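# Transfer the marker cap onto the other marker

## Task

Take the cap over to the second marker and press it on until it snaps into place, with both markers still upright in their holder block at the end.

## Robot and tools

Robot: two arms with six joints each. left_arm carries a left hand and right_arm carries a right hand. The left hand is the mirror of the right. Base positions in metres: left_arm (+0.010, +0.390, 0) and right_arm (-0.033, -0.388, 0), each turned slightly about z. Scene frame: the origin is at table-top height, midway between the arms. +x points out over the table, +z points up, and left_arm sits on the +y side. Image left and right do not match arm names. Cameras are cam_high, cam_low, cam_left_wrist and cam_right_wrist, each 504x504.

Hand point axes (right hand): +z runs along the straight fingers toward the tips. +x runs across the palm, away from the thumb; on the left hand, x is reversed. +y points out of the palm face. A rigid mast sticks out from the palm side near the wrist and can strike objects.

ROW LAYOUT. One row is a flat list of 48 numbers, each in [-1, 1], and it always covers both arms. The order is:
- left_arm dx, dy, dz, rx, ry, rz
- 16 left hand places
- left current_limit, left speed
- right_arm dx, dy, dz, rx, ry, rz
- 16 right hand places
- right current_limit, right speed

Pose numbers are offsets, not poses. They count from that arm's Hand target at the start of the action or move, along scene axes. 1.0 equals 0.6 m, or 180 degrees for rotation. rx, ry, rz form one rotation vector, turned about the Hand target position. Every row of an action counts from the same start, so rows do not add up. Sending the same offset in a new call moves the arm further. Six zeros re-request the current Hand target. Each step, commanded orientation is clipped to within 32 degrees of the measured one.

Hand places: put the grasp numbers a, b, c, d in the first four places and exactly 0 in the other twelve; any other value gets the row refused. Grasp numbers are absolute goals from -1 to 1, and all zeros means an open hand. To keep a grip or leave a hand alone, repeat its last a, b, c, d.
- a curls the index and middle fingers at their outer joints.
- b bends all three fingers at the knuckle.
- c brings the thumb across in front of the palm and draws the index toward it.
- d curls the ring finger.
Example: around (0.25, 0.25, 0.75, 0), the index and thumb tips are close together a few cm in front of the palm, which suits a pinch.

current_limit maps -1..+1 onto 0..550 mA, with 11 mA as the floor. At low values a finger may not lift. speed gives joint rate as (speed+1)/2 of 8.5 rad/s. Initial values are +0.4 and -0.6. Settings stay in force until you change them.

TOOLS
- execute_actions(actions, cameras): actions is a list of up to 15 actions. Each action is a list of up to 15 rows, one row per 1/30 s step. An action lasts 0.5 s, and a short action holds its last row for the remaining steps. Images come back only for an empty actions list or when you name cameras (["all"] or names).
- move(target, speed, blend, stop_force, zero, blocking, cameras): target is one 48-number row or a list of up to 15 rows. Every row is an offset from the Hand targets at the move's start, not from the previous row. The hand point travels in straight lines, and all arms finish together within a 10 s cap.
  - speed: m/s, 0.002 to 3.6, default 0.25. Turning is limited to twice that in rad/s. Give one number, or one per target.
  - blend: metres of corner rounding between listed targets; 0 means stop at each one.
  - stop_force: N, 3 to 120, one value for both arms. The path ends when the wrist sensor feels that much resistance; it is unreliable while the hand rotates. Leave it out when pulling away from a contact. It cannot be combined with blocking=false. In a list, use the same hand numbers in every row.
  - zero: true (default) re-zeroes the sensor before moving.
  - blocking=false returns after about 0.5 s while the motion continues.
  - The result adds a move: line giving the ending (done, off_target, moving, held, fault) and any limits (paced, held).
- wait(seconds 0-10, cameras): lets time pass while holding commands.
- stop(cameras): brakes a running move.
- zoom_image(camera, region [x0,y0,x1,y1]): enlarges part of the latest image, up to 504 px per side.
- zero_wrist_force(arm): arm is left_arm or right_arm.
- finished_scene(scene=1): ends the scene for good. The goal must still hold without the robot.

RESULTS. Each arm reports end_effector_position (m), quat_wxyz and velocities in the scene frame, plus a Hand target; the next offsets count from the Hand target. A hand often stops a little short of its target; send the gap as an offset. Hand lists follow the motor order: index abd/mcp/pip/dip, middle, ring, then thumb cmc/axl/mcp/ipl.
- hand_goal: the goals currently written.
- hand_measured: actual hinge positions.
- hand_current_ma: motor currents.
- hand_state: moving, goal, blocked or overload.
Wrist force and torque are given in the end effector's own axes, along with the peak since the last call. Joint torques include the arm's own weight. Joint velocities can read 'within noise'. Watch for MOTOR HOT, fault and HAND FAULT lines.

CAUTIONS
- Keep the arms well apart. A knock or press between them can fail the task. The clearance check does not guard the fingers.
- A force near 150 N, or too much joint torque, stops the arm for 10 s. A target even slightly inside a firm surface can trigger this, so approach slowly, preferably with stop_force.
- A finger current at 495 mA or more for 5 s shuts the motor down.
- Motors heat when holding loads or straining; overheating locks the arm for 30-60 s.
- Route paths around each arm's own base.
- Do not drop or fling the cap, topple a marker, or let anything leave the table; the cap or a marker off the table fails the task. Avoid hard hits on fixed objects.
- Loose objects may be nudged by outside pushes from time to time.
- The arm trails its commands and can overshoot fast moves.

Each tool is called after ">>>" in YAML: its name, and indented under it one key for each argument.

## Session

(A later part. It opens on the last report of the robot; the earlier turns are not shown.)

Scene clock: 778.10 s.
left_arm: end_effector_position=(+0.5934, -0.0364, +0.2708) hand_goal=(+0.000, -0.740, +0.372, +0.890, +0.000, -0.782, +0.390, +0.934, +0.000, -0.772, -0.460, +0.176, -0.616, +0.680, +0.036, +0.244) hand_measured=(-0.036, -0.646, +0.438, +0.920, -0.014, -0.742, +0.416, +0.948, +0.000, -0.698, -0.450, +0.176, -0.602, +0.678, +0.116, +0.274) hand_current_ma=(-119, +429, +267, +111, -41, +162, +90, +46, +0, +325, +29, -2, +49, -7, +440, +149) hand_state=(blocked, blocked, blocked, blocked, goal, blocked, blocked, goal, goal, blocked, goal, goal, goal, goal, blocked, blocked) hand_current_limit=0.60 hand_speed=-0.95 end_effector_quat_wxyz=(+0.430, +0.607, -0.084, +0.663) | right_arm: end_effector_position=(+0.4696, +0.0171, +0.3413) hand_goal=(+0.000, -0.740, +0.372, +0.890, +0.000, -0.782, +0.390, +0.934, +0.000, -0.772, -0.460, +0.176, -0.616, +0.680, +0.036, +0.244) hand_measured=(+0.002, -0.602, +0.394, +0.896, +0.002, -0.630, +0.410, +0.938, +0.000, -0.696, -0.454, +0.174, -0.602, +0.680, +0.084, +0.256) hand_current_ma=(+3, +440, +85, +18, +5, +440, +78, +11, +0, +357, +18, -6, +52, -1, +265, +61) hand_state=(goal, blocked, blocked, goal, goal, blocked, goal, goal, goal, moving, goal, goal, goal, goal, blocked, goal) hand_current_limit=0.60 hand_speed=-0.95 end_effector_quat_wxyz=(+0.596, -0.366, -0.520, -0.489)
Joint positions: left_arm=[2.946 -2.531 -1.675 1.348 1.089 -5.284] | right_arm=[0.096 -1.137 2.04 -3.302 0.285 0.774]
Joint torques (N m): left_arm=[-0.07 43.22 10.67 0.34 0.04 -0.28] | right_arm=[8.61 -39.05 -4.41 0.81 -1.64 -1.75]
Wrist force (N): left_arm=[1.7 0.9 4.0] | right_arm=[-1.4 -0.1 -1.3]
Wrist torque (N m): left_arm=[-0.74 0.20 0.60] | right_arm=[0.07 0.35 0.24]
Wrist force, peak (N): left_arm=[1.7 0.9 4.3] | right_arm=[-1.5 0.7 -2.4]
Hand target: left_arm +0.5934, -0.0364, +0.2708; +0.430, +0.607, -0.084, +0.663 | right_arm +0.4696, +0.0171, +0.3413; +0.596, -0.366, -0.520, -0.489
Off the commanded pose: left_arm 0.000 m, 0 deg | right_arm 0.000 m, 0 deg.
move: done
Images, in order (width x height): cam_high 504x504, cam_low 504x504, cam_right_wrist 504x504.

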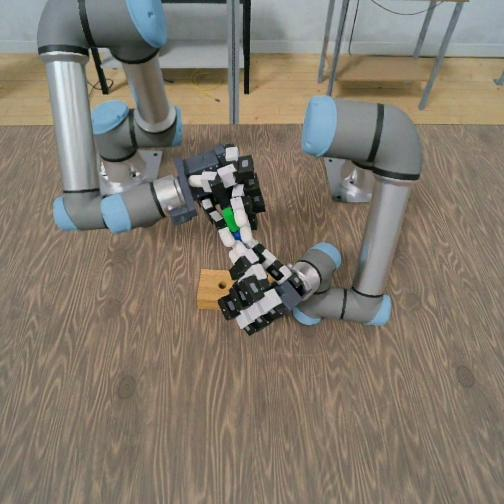

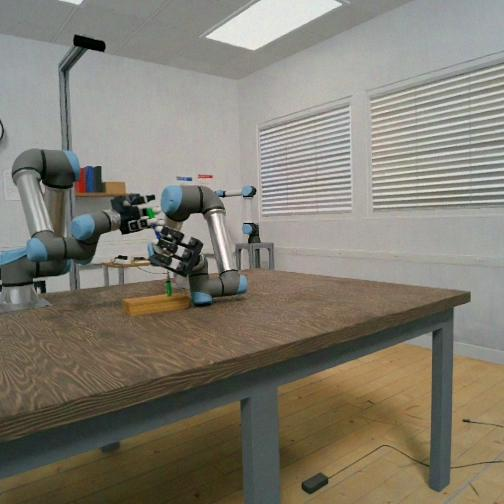

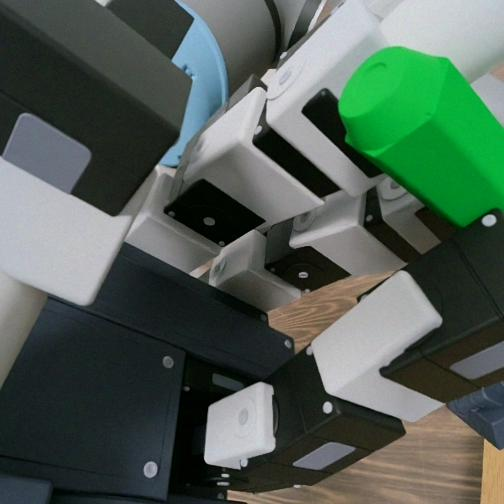

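>>> move:
  target:
    - [0,0,0,0,0,0, 0,0.95,0.78,0.65,0,0,0,0,0,0,0,0,0,0,0,0, 1.0,-0.95, -0.0003,-0.0042,0.0161,0,0,0, 0,0.95,0.78,0.65,0,0,0,0,0,0,0,0,0,0,0,0, 1.0,-0.95]
  speed: 0.01
  stop_force: 30

>>> move:
  target:
    - [0,0,0,0,0,0, 0,0.95,0.78,0.65,0,0,0,0,0,0,0,0,0,0,0,0, 0.6,-0.95, 0,0,0,0,0,0, 0,0.95,0.78,0.65,0,0,0,0,0,0,0,0,0,0,0,0, 0.6,-0.95]
  speed: 0.02
  cameras: ["all"]

>>> zoom_image:
  camera: "cam_high"
  region: [205, 170, 305, 270]

>>> zoom_image:
  camera: "cam_low"
  region: [128, 185, 198, 255]

Scene clock: 781.23 s.
left_arm: end_effector_position=(+0.5934, -0.0364, +0.2708) hand_goal=(+0.000, -0.740, +0.372, +0.890, +0.000, -0.782, +0.390, +0.934, +0.000, -0.772, -0.460, +0.176, -0.616, +0.680, +0.036, +0.244) hand_measured=(+0.014, -0.646, +0.438, +0.920, -0.012, -0.742, +0.416, +0.948, +0.000, -0.698, -0.450, +0.176, -0.582, +0.682, +0.100, +0.272) hand_current_ma=(+42, +424, +267, +111, -31, +162, +90, +46, +0, +325, +29, -2, +128, +6, +345, +136) hand_state=(goal, blocked, blocked, blocked, goal, blocked, blocked, goal, goal, blocked, goal, goal, blocked, goal, blocked, blocked) hand_current_limit=1.00 hand_speed=-0.95 end_effector_quat_wxyz=(+0.430, +0.607, -0.084, +0.663) | right_arm: end_effector_position=(+0.4695, +0.0146, +0.3509) hand_goal=(+0.000, -0.740, +0.372, +0.890, +0.000, -0.782, +0.390, +0.934, +0.000, -0.772, -0.460, +0.176, -0.616, +0.680, +0.036, +0.244) hand_measured=(+0.024, -0.620, +0.398, +0.896, +0.014, -0.662, +0.418, +0.942, +0.000, -0.696, -0.454, +0.174, -0.584, +0.680, +0.100, +0.260) hand_current_ma=(+82, +550, +107, +23, +49, +550, +112, +29, +0, +354, +18, -6, +135, -2, +372, +84) hand_state=(blocked, blocked, blocked, goal, goal, blocked, blocked, goal, goal, blocked, goal, goal, blocked, goal, blocked, goal) hand_current_limit=1.00 hand_speed=-0.95 end_effector_quat_wxyz=(+0.596, -0.366, -0.520, -0.489)
Joint positions: left_arm=[2.946 -2.531 -1.675 1.348 1.089 -5.284] | right_arm=[0.091 -1.156 2.036 -3.29 0.289 0.787]
Joint torques (N m): left_arm=[0.76 42.93 10.61 0.53 0.09 -0.1] | right_arm=[-11.2 -41.97 -26.27 0.34 4.21 0.37]
Wrist force (N): left_arm=[4.7 2.7 5.1] | right_arm=[-5.8 -0.2 -1.8]
Wrist torque (N m): left_arm=[-0.58 0.02 0.40] | right_arm=[0.08 0.60 0.26]
Wrist force, peak (N): left_arm=[5.6 2.7 5.2] | right_arm=[-5.9 -0.4 -1.8]
Hand target: left_arm +0.5934, -0.0364, +0.2708; +0.430, +0.607, -0.084, +0.663 | right_arm +0.4695, +0.0146, +0.3509; +0.596, -0.366, -0.520, -0.489
Off the commanded pose: left_arm 0.000 m, 0 deg | right_arm 0.000 m, 0 deg.
move: done

Scene clock: 781.73 s.
left_arm: end_effector_position=(+0.5934, -0.0364, +0.2708) hand_goal=(+0.000, -0.740, +0.372, +0.890, +0.000, -0.782, +0.390, +0.934, +0.000, -0.772, -0.460, +0.176, -0.616, +0.680, +0.036, +0.244) hand_measured=(+0.014, -0.646, +0.438, +0.920, -0.012, -0.742, +0.416, +0.948, +0.000, -0.698, -0.450, +0.176, -0.582, +0.682, +0.100, +0.272) hand_current_ma=(+42, +424, +267, +111, -31, +162, +90, +46, +0, +325, +29, -2, +128, +6, +345, +136) hand_state=(goal, blocked, blocked, blocked, goal, blocked, blocked, goal, goal, blocked, goal, goal, blocked, goal, blocked, blocked) hand_current_limit=0.60 hand_speed=-0.95 end_effector_quat_wxyz=(+0.430, +0.607, -0.084, +0.663) | right_arm: end_effector_position=(+0.4695, +0.0146, +0.3509) hand_goal=(+0.000, -0.740, +0.372, +0.890, +0.000, -0.782, +0.390, +0.934, +0.000, -0.772, -0.460, +0.176, -0.616, +0.680, +0.036, +0.244) hand_measured=(+0.024, -0.620, +0.398, +0.896, +0.014, -0.662, +0.418, +0.942, +0.000, -0.696, -0.454, +0.174, -0.584, +0.680, +0.100, +0.260) hand_current_ma=(+82, +440, +107, +23, +49, +440, +112, +29, +0, +354, +18, -6, +135, -2, +372, +84) hand_state=(blocked, blocked, blocked, goal, goal, blocked, blocked, goal, goal, blocked, goal, goal, blocked, goal, blocked, goal) hand_current_limit=0.60 hand_speed=-0.95 end_effector_quat_wxyz=(+0.596, -0.366, -0.520, -0.489)
Joint positions: left_arm=[2.946 -2.531 -1.675 1.348 1.089 -5.284] | right_arm=[0.091 -1.156 2.036 -3.29 0.289 0.787]
Joint torques (N m): left_arm=[0.2 42.47 11.3 0.41 0.09 -0.2] | right_arm=[-11.16 -42.02 -27.07 0.42 4.23 0.56]
Wrist force (N): left_arm=[5.2 2.7 5.3] | right_arm=[-5.5 -0.3 -1.6]
Wrist torque (N m): left_arm=[-0.59 -0.02 0.42] | right_arm=[0.04 0.59 0.27]
Wrist force, peak (N): left_arm=[5.3 2.9 5.3] | right_arm=[-5.9 -0.3 -2.0]
Hand target: left_arm +0.5934, -0.0364, +0.2708; +0.430, +0.607, -0.084, +0.663 | right_arm +0.4695, +0.0146, +0.3509; +0.596, -0.366, -0.520, -0.489
Off the commanded pose: left_arm 0.000 m, 0 deg | right_arm 0.000 m, 0 deg.
move: done

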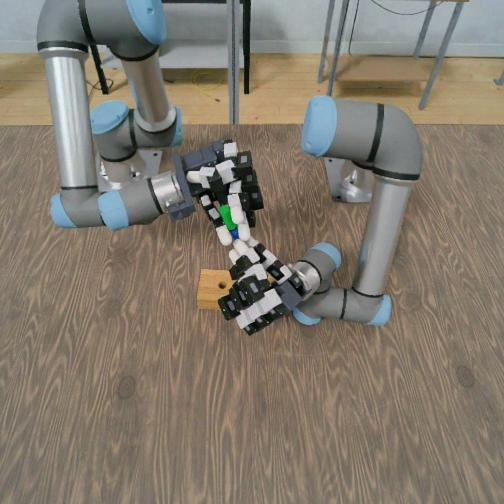

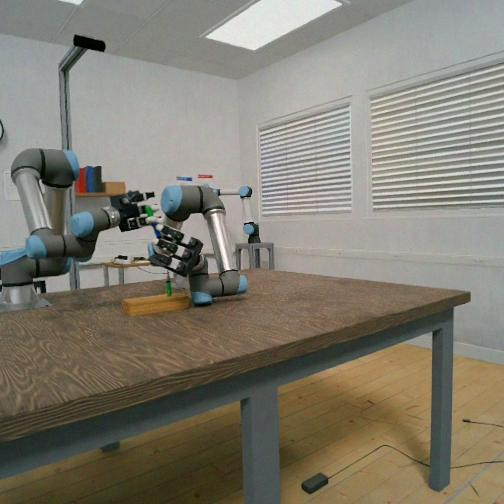

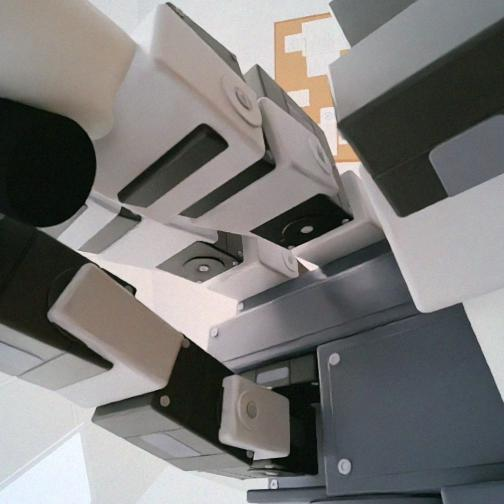

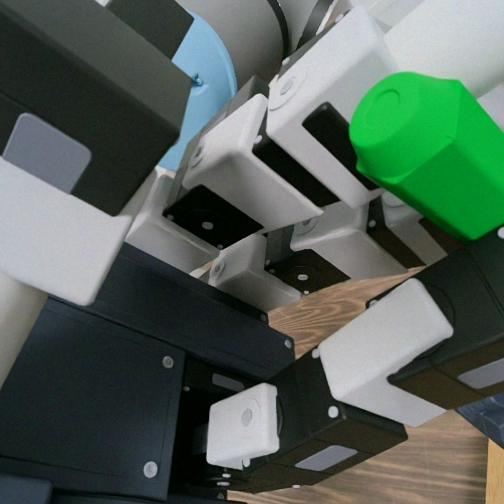

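Scaled by 5.040.

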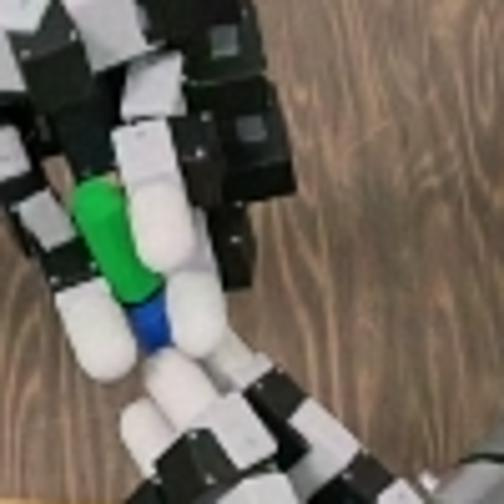

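Scaled by 7.200.

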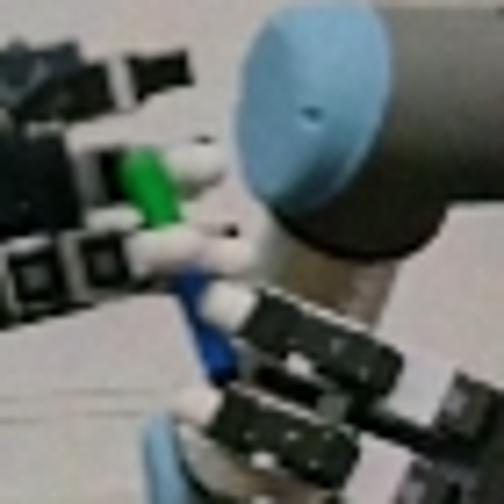

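>>> move:
  target:
    - [0,0,0,0,0,0, 0,0.95,0.78,0.65,0,0,0,0,0,0,0,0,0,0,0,0, 1.0,-0.95, -0.0003,-0.0042,0.0161,0,0,0, 0,0.95,0.78,0.65,0,0,0,0,0,0,0,0,0,0,0,0, 1.0,-0.95]
  speed: 0.01
  stop_force: 30

>>> move:
  target:
    - [0,0,0,0,0,0, 0,0.95,0.78,0.65,0,0,0,0,0,0,0,0,0,0,0,0, 0.6,-0.95, 0,0,0,0,0,0, 0,0.95,0.78,0.65,0,0,0,0,0,0,0,0,0,0,0,0, 0.6,-0.95]
  speed: 0.02
  cameras: ["all"]

>>> zoom_image:
  camera: "cam_high"
  region: [205, 170, 305, 270]

>>> zoom_image:
  camera: "cam_low"
  region: [128, 185, 198, 255]

Scene clock: 785.00 s.
left_arm: end_effector_position=(+0.5934, -0.0364, +0.2708) hand_goal=(+0.000, -0.740, +0.372, +0.890, +0.000, -0.782, +0.390, +0.934, +0.000, -0.772, -0.460, +0.176, -0.616, +0.680, +0.036, +0.244) hand_measured=(+0.022, -0.660, +0.432, +0.920, -0.012, -0.742, +0.416, +0.948, +0.000, -0.698, -0.450, +0.176, -0.580, +0.682, +0.098, +0.270) hand_current_ma=(+68, +358, +238, +111, -31, +162, +90, +46, +0, +325, +29, -2, +139, +7, +338, +134) hand_state=(blocked, blocked, blocked, blocked, goal, blocked, blocked, goal, goal, blocked, goal, goal, blocked, goal, blocked, blocked) hand_current_limit=1.00 hand_speed=-0.95 end_effector_quat_wxyz=(+0.430, +0.607, -0.084, +0.663) | right_arm: end_effector_position=(+0.4693, +0.0120, +0.3606) hand_goal=(+0.000, -0.740, +0.372, +0.890, +0.000, -0.782, +0.390, +0.934, +0.000, -0.772, -0.460, +0.176, -0.616, +0.680, +0.036, +0.244) hand_measured=(+0.024, -0.628, +0.400, +0.898, +0.016, -0.664, +0.418, +0.942, +0.000, -0.696, -0.454, +0.174, -0.582, +0.678, +0.102, +0.260) hand_current_ma=(+85, +550, +114, +27, +56, +550, +114, +29, +0, +354, +18, -6, +143, -6, +380, +84) hand_state=(blocked, blocked, blocked, goal, goal, blocked, blocked, goal, goal, blocked, goal, goal, blocked, goal, blocked, goal) hand_current_limit=1.00 hand_speed=-0.95 end_effector_quat_wxyz=(+0.596, -0.366, -0.520, -0.489)
Joint positions: left_arm=[2.946 -2.531 -1.675 1.348 1.089 -5.284] | right_arm=[0.086 -1.174 2.031 -3.279 0.292 0.799]
Joint torques (N m): left_arm=[-0.06 42.84 11.39 0.6 0 -0.16] | right_arm=[-9.5 -41.26 -26.4 0.58 4.08 0.81]
Wrist force (N): left_arm=[4.3 2.9 4.5] | right_arm=[-4.8 0.4 -1.4]
Wrist torque (N m): left_arm=[-0.58 0.04 0.48] | right_arm=[0.10 0.57 0.21]
Wrist force, peak (N): left_arm=[5.6 3.0 5.1] | right_arm=[-6.2 -0.4 -1.7]
Hand target: left_arm +0.5934, -0.0364, +0.2708; +0.430, +0.607, -0.084, +0.663 | right_arm +0.4693, +0.0120, +0.3606; +0.596, -0.366, -0.520, -0.489
Off the commanded pose: left_arm 0.000 m, 0 deg | right_arm 0.000 m, 0 deg.
move: done

Scene clock: 785.50 s.
left_arm: end_effector_position=(+0.5934, -0.0364, +0.2708) hand_goal=(+0.000, -0.740, +0.372, +0.890, +0.000, -0.782, +0.390, +0.934, +0.000, -0.772, -0.460, +0.176, -0.616, +0.680, +0.036, +0.244) hand_measured=(+0.022, -0.660, +0.432, +0.920, -0.012, -0.742, +0.416, +0.948, +0.000, -0.698, -0.450, +0.176, -0.580, +0.682, +0.098, +0.270) hand_current_ma=(+68, +358, +238, +111, -31, +162, +90, +46, +0, +325, +29, -2, +139, +7, +338, +134) hand_state=(blocked, blocked, blocked, blocked, goal, blocked, blocked, goal, goal, blocked, goal, goal, blocked, goal, blocked, blocked) hand_current_limit=0.60 hand_speed=-0.95 end_effector_quat_wxyz=(+0.430, +0.607, -0.084, +0.663) | right_arm: end_effector_position=(+0.4693, +0.0120, +0.3606) hand_goal=(+0.000, -0.740, +0.372, +0.890, +0.000, -0.782, +0.390, +0.934, +0.000, -0.772, -0.460, +0.176, -0.616, +0.680, +0.036, +0.244) hand_measured=(+0.024, -0.628, +0.400, +0.898, +0.016, -0.664, +0.418, +0.942, +0.000, -0.696, -0.454, +0.174, -0.582, +0.678, +0.102, +0.260) hand_current_ma=(+85, +440, +114, +27, +56, +440, +114, +29, +0, +354, +18, -6, +143, -6, +380, +84) hand_state=(blocked, blocked, blocked, goal, goal, blocked, blocked, goal, goal, blocked, goal, goal, blocked, goal, blocked, goal) hand_current_limit=0.60 hand_speed=-0.95 end_effector_quat_wxyz=(+0.596, -0.366, -0.520, -0.489)
Joint positions: left_arm=[2.946 -2.531 -1.675 1.348 1.089 -5.284] | right_arm=[0.086 -1.174 2.031 -3.279 0.292 0.799]
Joint torques (N m): left_arm=[-0.62 43.09 11.2 0.43 0.17 -0.23] | right_arm=[-10.47 -41.04 -26.04 0.48 4.16 0.66]
Wrist force (N): left_arm=[4.6 3.1 4.7] | right_arm=[-4.9 0.5 -1.6]
Wrist torque (N m): left_arm=[-0.56 0.03 0.48] | right_arm=[0.11 0.62 0.17]
Wrist force, peak (N): left_arm=[4.6 3.1 4.7] | right_arm=[-5.1 0.4 -1.4]
Hand target: left_arm +0.5934, -0.0364, +0.2708; +0.430, +0.607, -0.084, +0.663 | right_arm +0.4693, +0.0120, +0.3606; +0.596, -0.366, -0.520, -0.489
Off the commanded pose: left_arm 0.000 m, 0 deg | right_arm 0.000 m, 0 deg.
move: done

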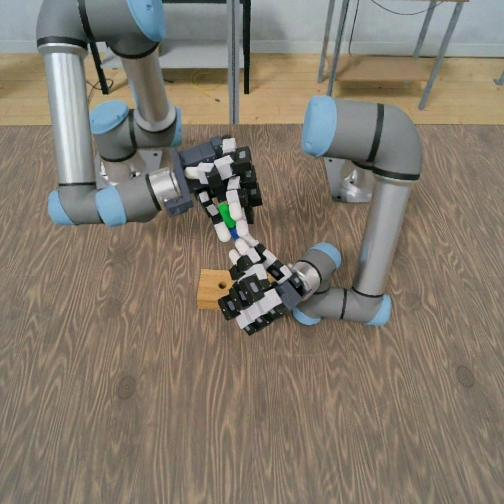

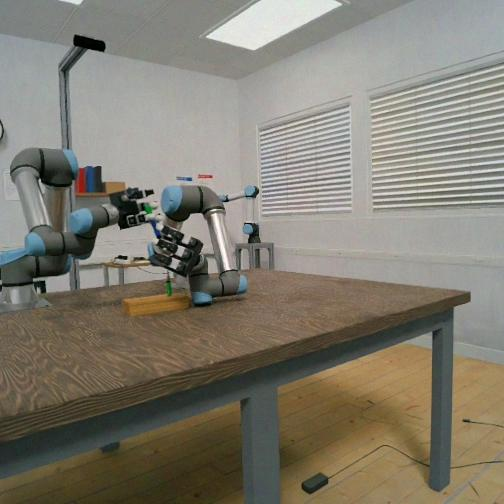

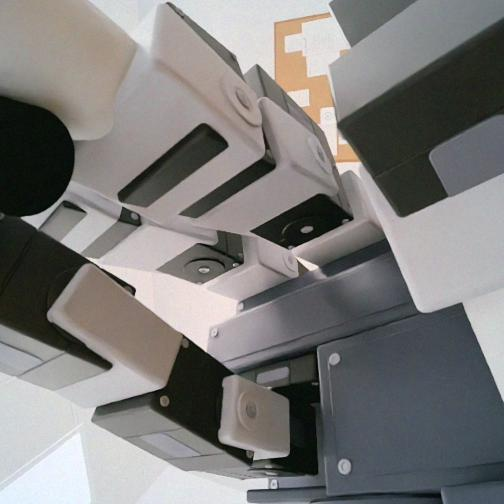

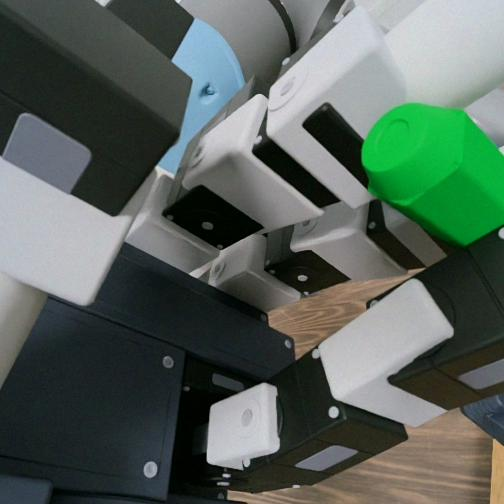

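Scaled by 5.040.

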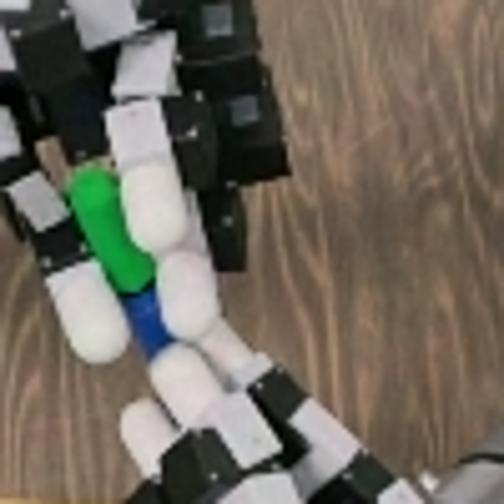

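Scaled by 7.200.

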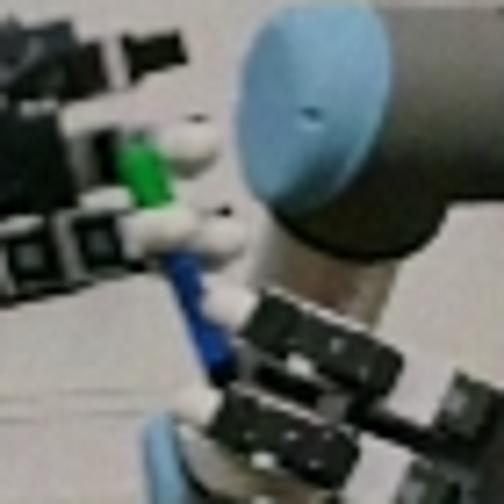

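>>> move:
  target:
    - [-0.0158,0.0137,-0.0053,0,0,0, 0,0.60,0.78,0.65,0,0,0,0,0,0,0,0,0,0,0,0, 0.6,-0.92, 0,0,0,0,0,0, 0,0.95,0.78,0.65,0,0,0,0,0,0,0,0,0,0,0,0, 0.7,-0.95]
    - [0.0955,0.117,-0.0733,0,0,0, 0,0.60,0.78,0.65,0,0,0,0,0,0,0,0,0,0,0,0, 0.6,-0.92, 0,0,0,0,0,0, 0,0.95,0.78,0.65,0,0,0,0,0,0,0,0,0,0,0,0, 0.7,-0.95]
  speed: [0.03, 0.08]
  cameras: ["all"]

>>> zoom_image:
  camera: "cam_high"
  region: [205, 170, 305, 270]

>>> zoom_image:
  camera: "cam_low"
  region: [128, 185, 198, 255]

Scene clock: 789.00 s.
left_arm: end_effector_position=(+0.5899, -0.0328, +0.2711) hand_goal=(+0.000, -0.268, +0.266, +0.820, +0.000, -0.170, +0.460, +0.934, +0.000, -0.248, -0.460, +0.106, -0.616, +0.680, +0.036, +0.174) hand_measured=(+0.000, -0.272, +0.262, +0.818, -0.012, -0.172, +0.460, +0.936, +0.000, -0.254, -0.458, +0.108, -0.618, +0.682, +0.058, +0.184) hand_current_ma=(-2, -15, -13, -7, -36, -8, +2, +8, +0, -16, +5, +7, -5, +5, +102, +46) hand_state=(goal, goal, goal, goal, goal, goal, goal, goal, goal, goal, goal, goal, goal, goal, blocked, goal) hand_current_limit=0.60 hand_speed=-0.92 end_effector_quat_wxyz=(+0.430, +0.607, -0.084, +0.663) | right_arm: end_effector_position=(+0.4693, +0.0120, +0.3606) hand_goal=(+0.000, -0.740, +0.372, +0.890, +0.000, -0.782, +0.390, +0.934, +0.000, -0.772, -0.460, +0.176, -0.616, +0.680, +0.036, +0.244) hand_measured=(+0.016, -0.648, +0.400, +0.898, +0.010, -0.664, +0.420, +0.942, +0.000, -0.696, -0.454, +0.174, -0.600, +0.680, +0.112, +0.260) hand_current_ma=(+52, +445, +114, +27, +29, +467, +125, +31, +0, +354, +18, -6, +61, +3, +438, +87) hand_state=(goal, blocked, blocked, goal, goal, blocked, blocked, goal, goal, blocked, goal, goal, goal, goal, blocked, goal) hand_current_limit=0.70 hand_speed=-0.95 end_effector_quat_wxyz=(+0.596, -0.366, -0.520, -0.489)
Joint positions: left_arm=[2.951 -2.526 -1.689 1.36 1.084 -5.286] | right_arm=[0.086 -1.174 2.031 -3.279 0.292 0.799]
Joint torques (N m): left_arm=[-0.63 42.74 9.27 1 0.01 -0.52] | right_arm=[-0.26 -26.24 -19.54 0.61 -1.25 0.8]
Wrist force (N): left_arm=[2.8 -0.1 1.9] | right_arm=[-1.3 0.8 -3.6]
Wrist torque (N m): left_arm=[-0.91 0.06 0.59] | right_arm=[0.14 0.19 0.13]
Wrist force, peak (N): left_arm=[4.6 3.1 4.8] | right_arm=[-5.1 0.8 -1.9]
Hand target: left_arm +0.5899, -0.0328, +0.2711; +0.430, +0.607, -0.084, +0.663 (not the last commanded pose) | right_arm +0.4693, +0.0120, +0.3606; +0.596, -0.366, -0.520, -0.489
Off the commanded pose: left_arm 0.100 m, 0 deg | right_arm 0.000 m, 0 deg.
FORCE FAULT: contact force on the left arm reached its limit, and that arm stopped. The contact can be on any part of that arm, not only on its tool. That arm's remaining commands of this call were not run. That arm is still stopped at the end of this call. That arm stays stopped for about 8 more seconds. Until then a move that you send moves the other arm only, and its call returns only when the move has ended. Once the stop has ended, the next robot result says so. If the stop ends while you think or write, that arm runs what you send next, counted from a new Hand target: where the arm stands when the stop ends. While its stop runs, that arm, its gripper or tool too, takes no new command. Until it ends, the stop uses up actions while you think or wait. An arm that is not stopped still takes commands.
move: fault (left_arm); path passed 0 of 2 targets

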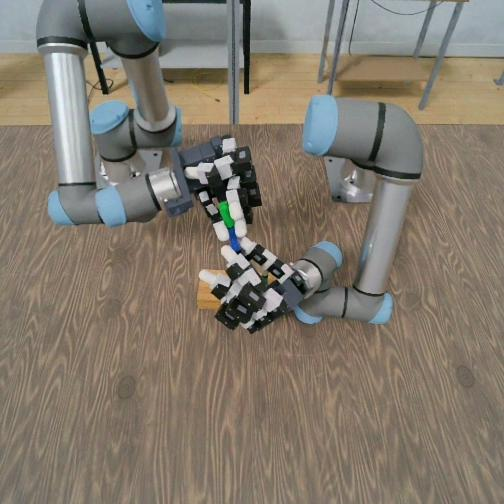

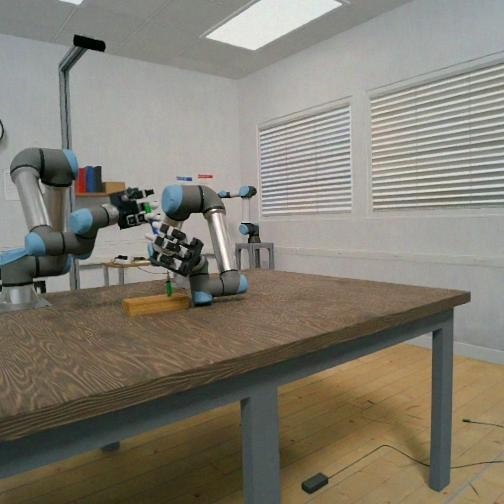

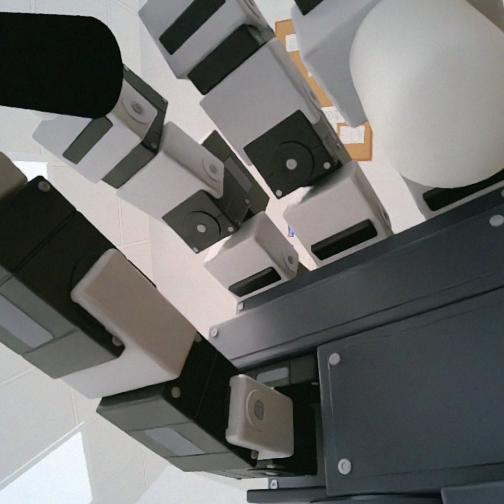

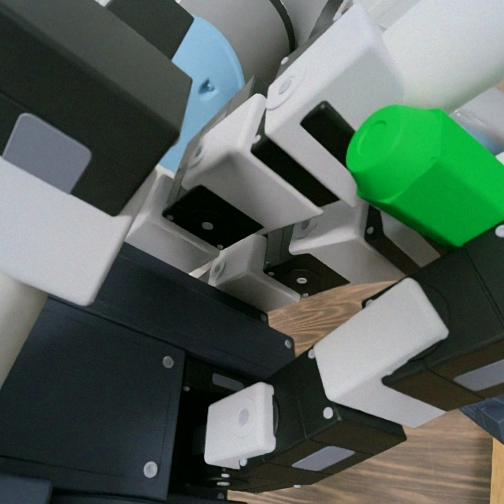

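Scaled by 5.040.

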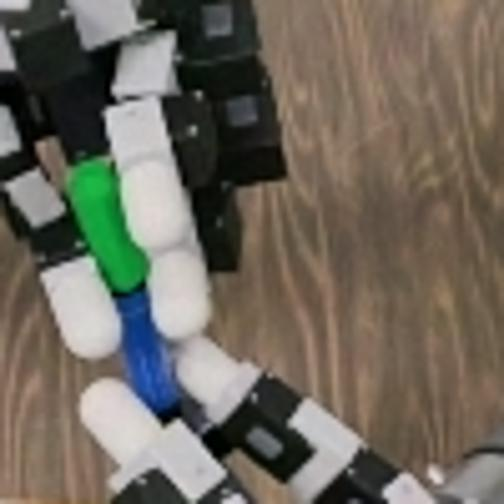

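Scaled by 7.200.

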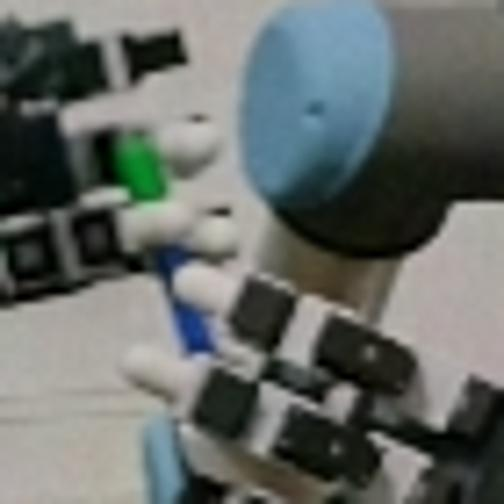

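>>> wait:
  seconds: 5

>>> move:
  target:
    - [0,0,0.0167,0,0,0, 0,0.60,0.78,0.65,0,0,0,0,0,0,0,0,0,0,0,0, 0.6,-0.92, 0,0,0,0,0,0, 0,0.95,0.78,0.65,0,0,0,0,0,0,0,0,0,0,0,0, 0.7,-0.95]
  speed: 0.02
  cameras: ["cam_high","cam_low"]

Scene clock: 798.47 s.
left_arm: end_effector_position=(+0.5899, -0.0328, +0.2711) hand_goal=(+0.000, -0.268, +0.266, +0.820, +0.000, -0.170, +0.460, +0.934, +0.000, -0.248, -0.460, +0.106, -0.616, +0.680, +0.036, +0.174) hand_measured=(+0.000, -0.272, +0.262, +0.818, -0.012, -0.172, +0.460, +0.936, +0.000, -0.254, -0.458, +0.108, -0.618, +0.682, +0.058, +0.184) hand_current_ma=(-2, -15, -13, -7, -36, -8, +2, +8, +0, -16, +5, +7, -5, +5, +102, +46) hand_state=(goal, goal, goal, goal, goal, goal, goal, goal, goal, goal, goal, goal, goal, goal, blocked, goal) hand_current_limit=0.60 hand_speed=-0.92 end_effector_quat_wxyz=(+0.430, +0.607, -0.084, +0.663) | right_arm: end_effector_position=(+0.4693, +0.0120, +0.3606) hand_goal=(+0.000, -0.740, +0.372, +0.890, +0.000, -0.782, +0.390, +0.934, +0.000, -0.772, -0.460, +0.176, -0.616, +0.680, +0.036, +0.244) hand_measured=(+0.016, -0.648, +0.400, +0.898, +0.010, -0.664, +0.420, +0.942, +0.000, -0.696, -0.454, +0.174, -0.600, +0.680, +0.112, +0.260) hand_current_ma=(+52, +445, +114, +27, +29, +467, +125, +31, +0, +354, +18, -6, +61, +3, +438, +87) hand_state=(goal, blocked, blocked, goal, goal, blocked, blocked, goal, goal, blocked, goal, goal, goal, goal, blocked, goal) hand_current_limit=0.70 hand_speed=-0.95 end_effector_quat_wxyz=(+0.596, -0.366, -0.520, -0.489)
Joint positions: left_arm=[2.951 -2.526 -1.689 1.36 1.084 -5.286] | right_arm=[0.086 -1.174 2.031 -3.279 0.292 0.799]
Joint torques (N m): left_arm=[0.07 42.71 9.29 0.95 0 -0.32] | right_arm=[10 -21.65 -6.26 0.45 -1.29 0.7]
Wrist force (N): left_arm=[2.6 0.1 2.1] | right_arm=[-1.3 0.6 -3.6]
Wrist torque (N m): left_arm=[-0.90 0.09 0.57] | right_arm=[0.10 0.18 0.13]
Wrist force, peak (N): left_arm=[3.1 0.0 2.4] | right_arm=[-1.6 0.6 -3.8]
Hand target: left_arm +0.5899, -0.0328, +0.2711; +0.430, +0.607, -0.084, +0.663 (not the last commanded pose) | right_arm +0.4693, +0.0120, +0.3606; +0.596, -0.366, -0.520, -0.489
Off the commanded pose: left_arm 0.100 m, 0 deg | right_arm 0.000 m, 0 deg.
FORCE FAULT, CONTINUED: the left arm's stop, for the force fault that an earlier result reported, is over. The rest of the stop counts as 16 of the actions that you can send in this scene. During its stop the left arm's controller moved it back a little. That arm's target is now where it stood when the stop ended, not its last command. That arm accepts commands again.
wait: 5.00 s; at rest from the start

Scene clock: 799.30 s.
left_arm: end_effector_position=(+0.5899, -0.0328, +0.2810) hand_goal=(+0.000, -0.268, +0.266, +0.820, +0.000, -0.170, +0.460, +0.934, +0.000, -0.248, -0.460, +0.106, -0.616, +0.680, +0.036, +0.174) hand_measured=(+0.000, -0.272, +0.262, +0.818, -0.012, -0.172, +0.460, +0.936, +0.000, -0.254, -0.458, +0.108, -0.630, +0.678, +0.058, +0.184) hand_current_ma=(-2, -15, -13, -7, -35, -8, +2, +8, +0, -16, +5, +7, -50, -3, +102, +46) hand_state=(goal, goal, goal, goal, goal, goal, goal, goal, goal, goal, goal, goal, goal, goal, blocked, goal) hand_current_limit=0.60 hand_speed=-0.92 end_effector_quat_wxyz=(+0.430, +0.607, -0.084, +0.663) | right_arm: end_effector_position=(+0.4693, +0.0120, +0.3606) hand_goal=(+0.000, -0.740, +0.372, +0.890, +0.000, -0.782, +0.390, +0.934, +0.000, -0.772, -0.460, +0.176, -0.616, +0.680, +0.036, +0.244) hand_measured=(+0.004, -0.648, +0.400, +0.898, +0.004, -0.664, +0.420, +0.942, +0.000, -0.696, -0.454, +0.174, -0.606, +0.680, +0.112, +0.260) hand_current_ma=(+11, +445, +114, +27, +10, +467, +125, +31, +0, +354, +18, -6, +34, +0, +438, +87) hand_state=(goal, blocked, blocked, goal, goal, blocked, blocked, goal, goal, blocked, goal, goal, goal, goal, blocked, goal) hand_current_limit=0.70 hand_speed=-0.95 end_effector_quat_wxyz=(+0.596, -0.366, -0.520, -0.489)
Joint positions: left_arm=[2.951 -2.505 -1.695 1.345 1.084 -5.286] | right_arm=[0.086 -1.174 2.031 -3.279 0.292 0.799]
Joint torques (N m): left_arm=[-0.3 53.18 2.7 -1.59 0.23 -0.9] | right_arm=[9.45 -20.91 -6.26 0.5 -1.28 0.6]
Wrist force (N): left_arm=[1.9 0.4 1.9] | right_arm=[-0.6 0.9 -2.9]
Wrist torque (N m): left_arm=[-0.86 0.12 0.62] | right_arm=[0.10 0.17 0.09]
Wrist force, peak (N): left_arm=[2.9 0.0 2.1] | right_arm=[-1.0 0.7 -3.7]
Hand target: left_arm +0.5899, -0.0328, +0.2811; +0.430, +0.607, -0.084, +0.663 | right_arm +0.4693, +0.0120, +0.3606; +0.596, -0.366, -0.520, -0.489
Off the commanded pose: left_arm 0.000 m, 0 deg | right_arm 0.000 m, 0 deg.
move: done
Images, in order (width x height): cam_high 504x504, cam_low 504x504.

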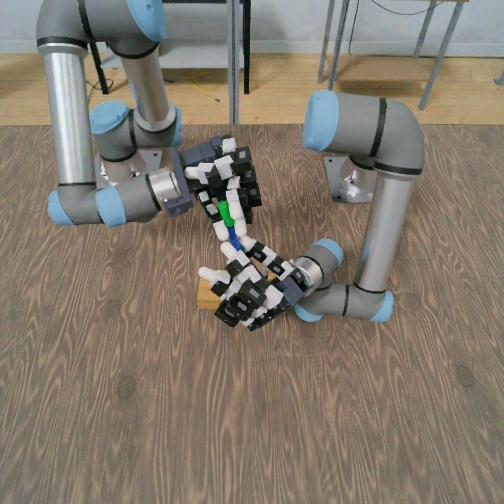

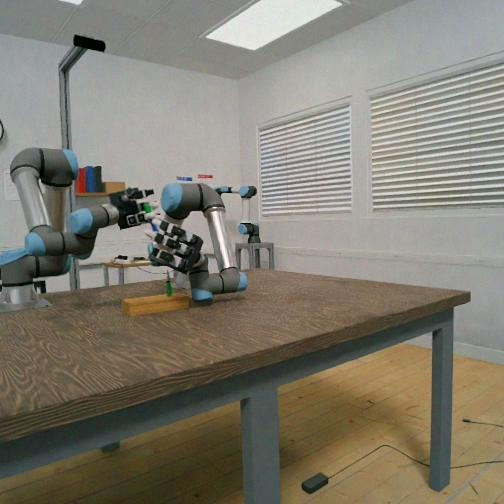

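>>> move:
  target:
    - [0.1,0.0917,0.0,0,0,0, 0,0.60,0.78,0.65,0,0,0,0,0,0,0,0,0,0,0,0, 0.6,-0.92, 0,0,0,0,0,0, 0,0.95,0.78,0.65,0,0,0,0,0,0,0,0,0,0,0,0, 0.7,-0.95]
  speed: 0.05
  cameras: ["cam_high","cam_low","cam_right_wrist"]

>>> zoom_image:
  camera: "cam_high"
  region: [205, 170, 305, 270]

>>> zoom_image:
  camera: "cam_low"
  region: [128, 185, 198, 255]

Scene clock: 801.90 s.
left_arm: end_effector_position=(+0.6498, +0.0222, +0.2811) hand_goal=(+0.000, -0.268, +0.266, +0.820, +0.000, -0.170, +0.460, +0.934, +0.000, -0.248, -0.460, +0.106, -0.616, +0.680, +0.036, +0.174) hand_measured=(-0.002, -0.272, +0.262, +0.818, -0.012, -0.172, +0.460, +0.936, +0.000, -0.254, -0.458, +0.108, -0.630, +0.678, +0.040, +0.176) hand_current_ma=(-2, -15, -13, -7, -35, -8, +2, +8, +0, -16, +4, +7, -50, -3, +14, +8) hand_state=(goal, goal, goal, goal, goal, goal, goal, goal, goal, goal, goal, goal, goal, goal, goal, goal) hand_current_limit=0.60 hand_speed=-0.92 end_effector_quat_wxyz=(+0.430, +0.607, -0.084, +0.663) | right_arm: end_effector_position=(+0.4693, +0.0120, +0.3606) hand_goal=(+0.000, -0.740, +0.372, +0.890, +0.000, -0.782, +0.390, +0.934, +0.000, -0.772, -0.460, +0.176, -0.616, +0.680, +0.036, +0.244) hand_measured=(+0.004, -0.648, +0.402, +0.898, +0.004, -0.666, +0.420, +0.942, +0.000, -0.696, -0.454, +0.174, -0.606, +0.678, +0.112, +0.260) hand_current_ma=(+10, +445, +120, +30, +11, +468, +125, +31, +0, +354, +18, -6, +36, -5, +438, +87) hand_state=(goal, blocked, blocked, goal, goal, blocked, blocked, goal, goal, blocked, goal, goal, goal, goal, blocked, goal) hand_current_limit=0.70 hand_speed=-0.95 end_effector_quat_wxyz=(+0.596, -0.366, -0.520, -0.489)
Joint positions: left_arm=[3.072 -2.549 -1.572 1.288 0.969 -5.327] | right_arm=[0.086 -1.174 2.031 -3.279 0.292 0.799]
Joint torques (N m): left_arm=[5.59 35.49 21.74 -1.86 -1.62 -1.68] | right_arm=[9.39 -21.68 -5.5 0.63 -1.21 0.68]
Wrist force (N): left_arm=[2.1 0.8 3.3] | right_arm=[-1.5 0.5 -2.2]
Wrist torque (N m): left_arm=[-0.80 0.06 0.62] | right_arm=[0.12 0.30 0.15]
Wrist force, peak (N): left_arm=[2.4 0.8 3.4] | right_arm=[-0.4 1.2 -3.5]
Hand target: left_arm +0.6499, +0.0222, +0.2811; +0.430, +0.607, -0.084, +0.663 | right_arm +0.4693, +0.0120, +0.3606; +0.596, -0.366, -0.520, -0.489
Off the commanded pose: left_arm 0.000 m, 0 deg | right_arm 0.000 m, 0 deg.
move: done
Images, in order (width x height): cam_high 504x504, cam_low 504x504, cam_right_wrist 504x504.

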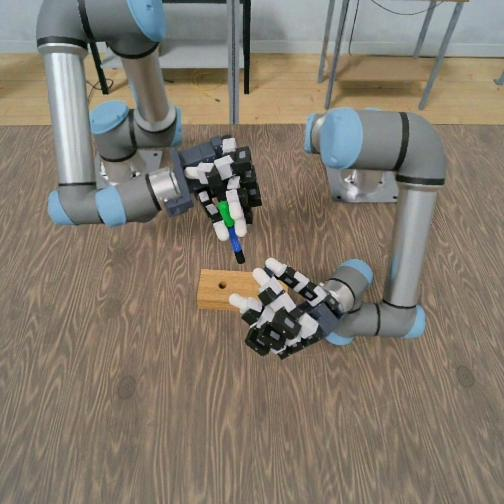

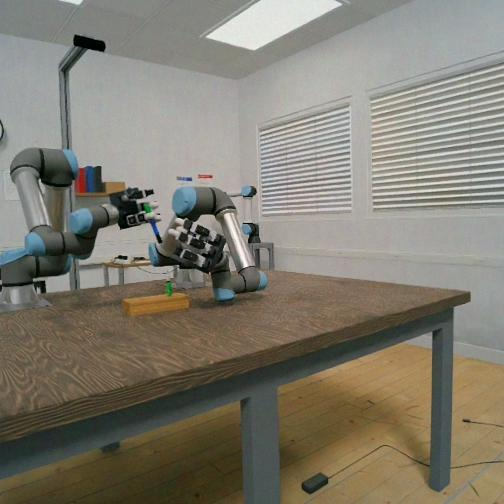

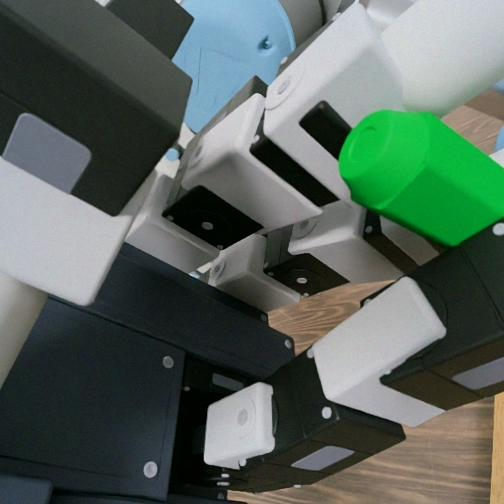

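Scaled by 5.040.

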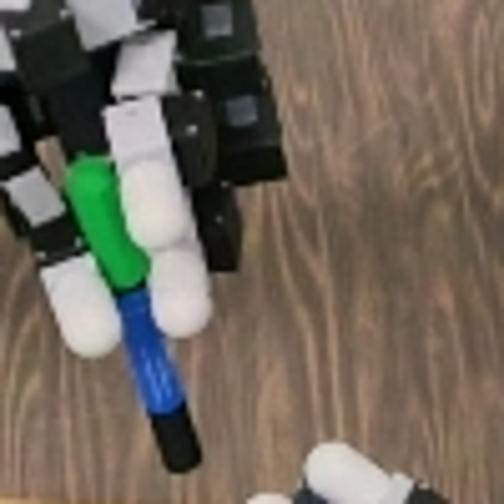

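Scaled by 7.200.

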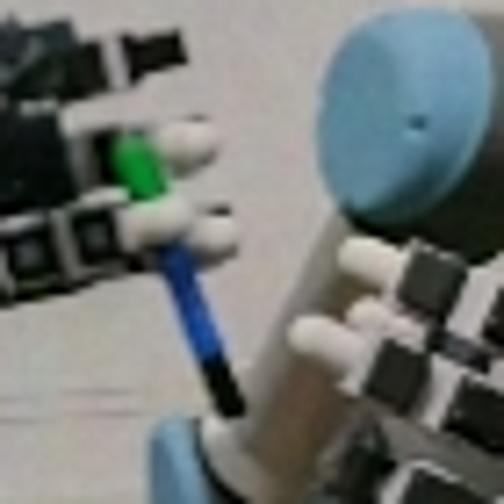

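>>> move:
  target:
    - [-0.078,0.0997,0.0083,0.1617,0.0046,0.158, 0,0.60,0.78,0.65,0,0,0,0,0,0,0,0,0,0,0,0, 0.6,-0.92, 0,0,0,0,0,0, 0,0.95,0.78,0.65,0,0,0,0,0,0,0,0,0,0,0,0, 0.7,-0.95]
    - [-0.078,0.0997,0.0083,0.1617,0.0046,0.158, 0,0.60,0.78,0.65,0,0,0,0,0,0,0,0,0,0,0,0, 0.6,-0.92, 0.0002,0.0013,-0.0133,-0.0647,0.0065,0, 0,0.95,0.78,0.65,0,0,0,0,0,0,0,0,0,0,0,0, 0.7,-0.95]
  speed: [0.15,0.08]
  cameras: ["all"]

>>> zoom_image:
  camera: "cam_high"
  region: [205, 170, 305, 270]

>>> zoom_image:
  camera: "cam_low"
  region: [128, 185, 198, 255]

Scene clock: 810.47 s.
left_arm: end_effector_position=(+0.6031, +0.0820, +0.2861) hand_goal=(+0.000, -0.268, +0.266, +0.820, +0.000, -0.170, +0.460, +0.934, +0.000, -0.248, -0.460, +0.106, -0.616, +0.680, +0.036, +0.174) hand_measured=(-0.002, -0.270, +0.262, +0.818, -0.012, -0.172, +0.460, +0.936, +0.000, -0.250, -0.458, +0.108, -0.630, +0.678, +0.038, +0.176) hand_current_ma=(-3, -8, -9, -7, -35, -6, +2, +8, +0, -7, +4, +7, -50, -3, +9, +7) hand_state=(goal, goal, goal, goal, goal, goal, goal, goal, goal, goal, goal, goal, goal, goal, goal, goal) hand_current_limit=0.60 hand_speed=-0.92 end_effector_quat_wxyz=(+0.092, +0.701, -0.094, +0.701) | right_arm: end_effector_position=(+0.4694, +0.0128, +0.3526) hand_goal=(+0.000, -0.740, +0.372, +0.890, +0.000, -0.782, +0.390, +0.934, +0.000, -0.772, -0.460, +0.176, -0.616, +0.680, +0.036, +0.244) hand_measured=(+0.004, -0.648, +0.402, +0.898, +0.004, -0.666, +0.420, +0.942, +0.000, -0.696, -0.454, +0.174, -0.606, +0.678, +0.112, +0.260) hand_current_ma=(+10, +445, +120, +30, +11, +467, +125, +31, +0, +354, +18, -6, +36, -5, +438, +87) hand_state=(goal, blocked, blocked, goal, goal, blocked, blocked, goal, goal, blocked, goal, goal, goal, goal, blocked, goal) hand_current_limit=0.70 hand_speed=-0.95 end_effector_quat_wxyz=(+0.562, -0.430, -0.561, -0.430)
Joint positions: left_arm=[3.079 -2.156 -2.104 1.118 1.39 -4.709] | right_arm=[0.087 -1.09 1.828 -3.876 0.215 1.567]
Joint torques (N m): left_arm=[-6.52 43.64 2.88 -0.58 1.43 1.02] | right_arm=[11.39 -23.54 -24.45 -2.72 2.56 0.91]
Wrist force (N): left_arm=[2.7 0.6 2.6] | right_arm=[-1.7 0.0 -1.3]
Wrist torque (N m): left_arm=[-0.46 0.13 0.61] | right_arm=[0.08 0.25 0.17]
Wrist force, peak (N): left_arm=[3.1 0.5 3.0] | right_arm=[-1.9 0.2 -2.4]
Hand target: left_arm +0.6031, +0.0820, +0.2861; +0.092, +0.701, -0.094, +0.701 | right_arm +0.4694, +0.0128, +0.3526; +0.561, -0.430, -0.561, -0.430
Off the commanded pose: left_arm 0.000 m, 0 deg | right_arm 0.000 m, 0 deg.
move: done

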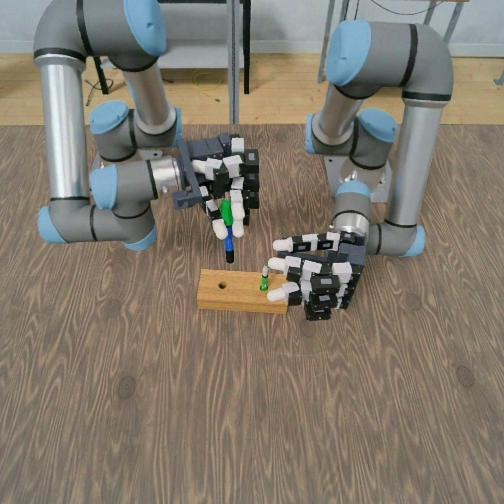

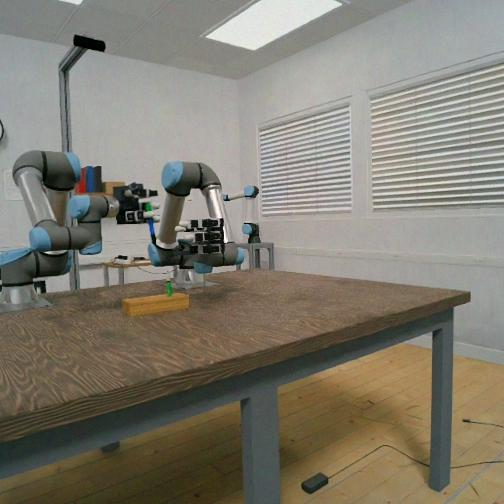

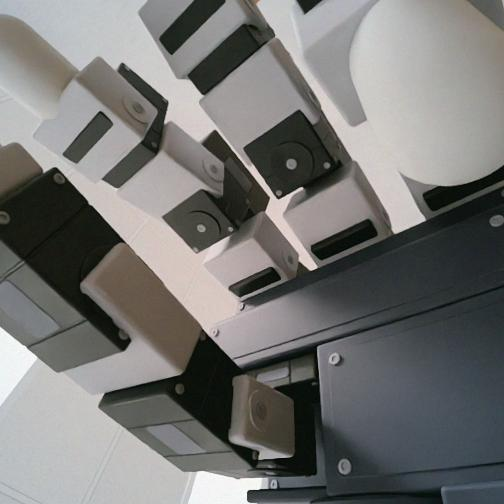

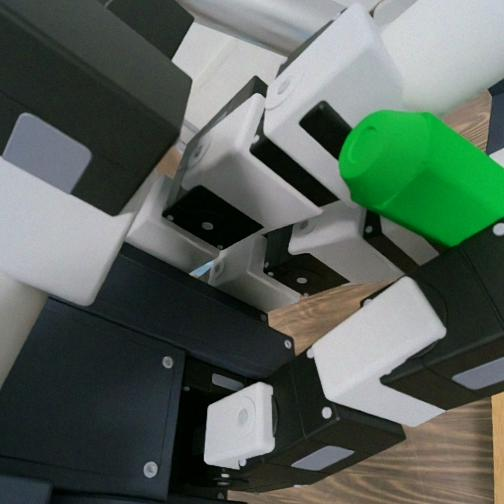

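Scaled by 5.040.

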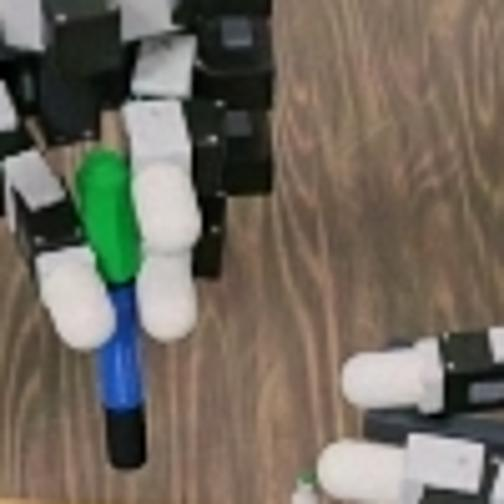

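Scaled by 7.200.

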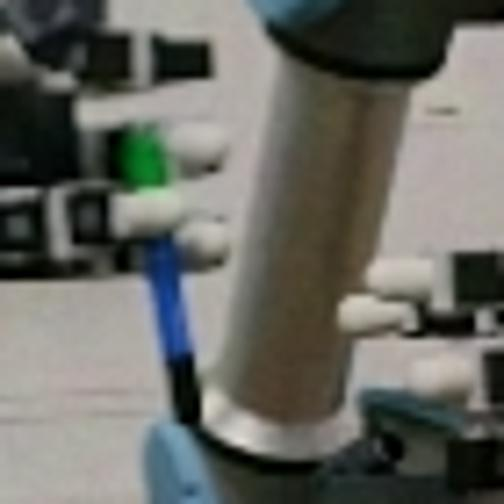

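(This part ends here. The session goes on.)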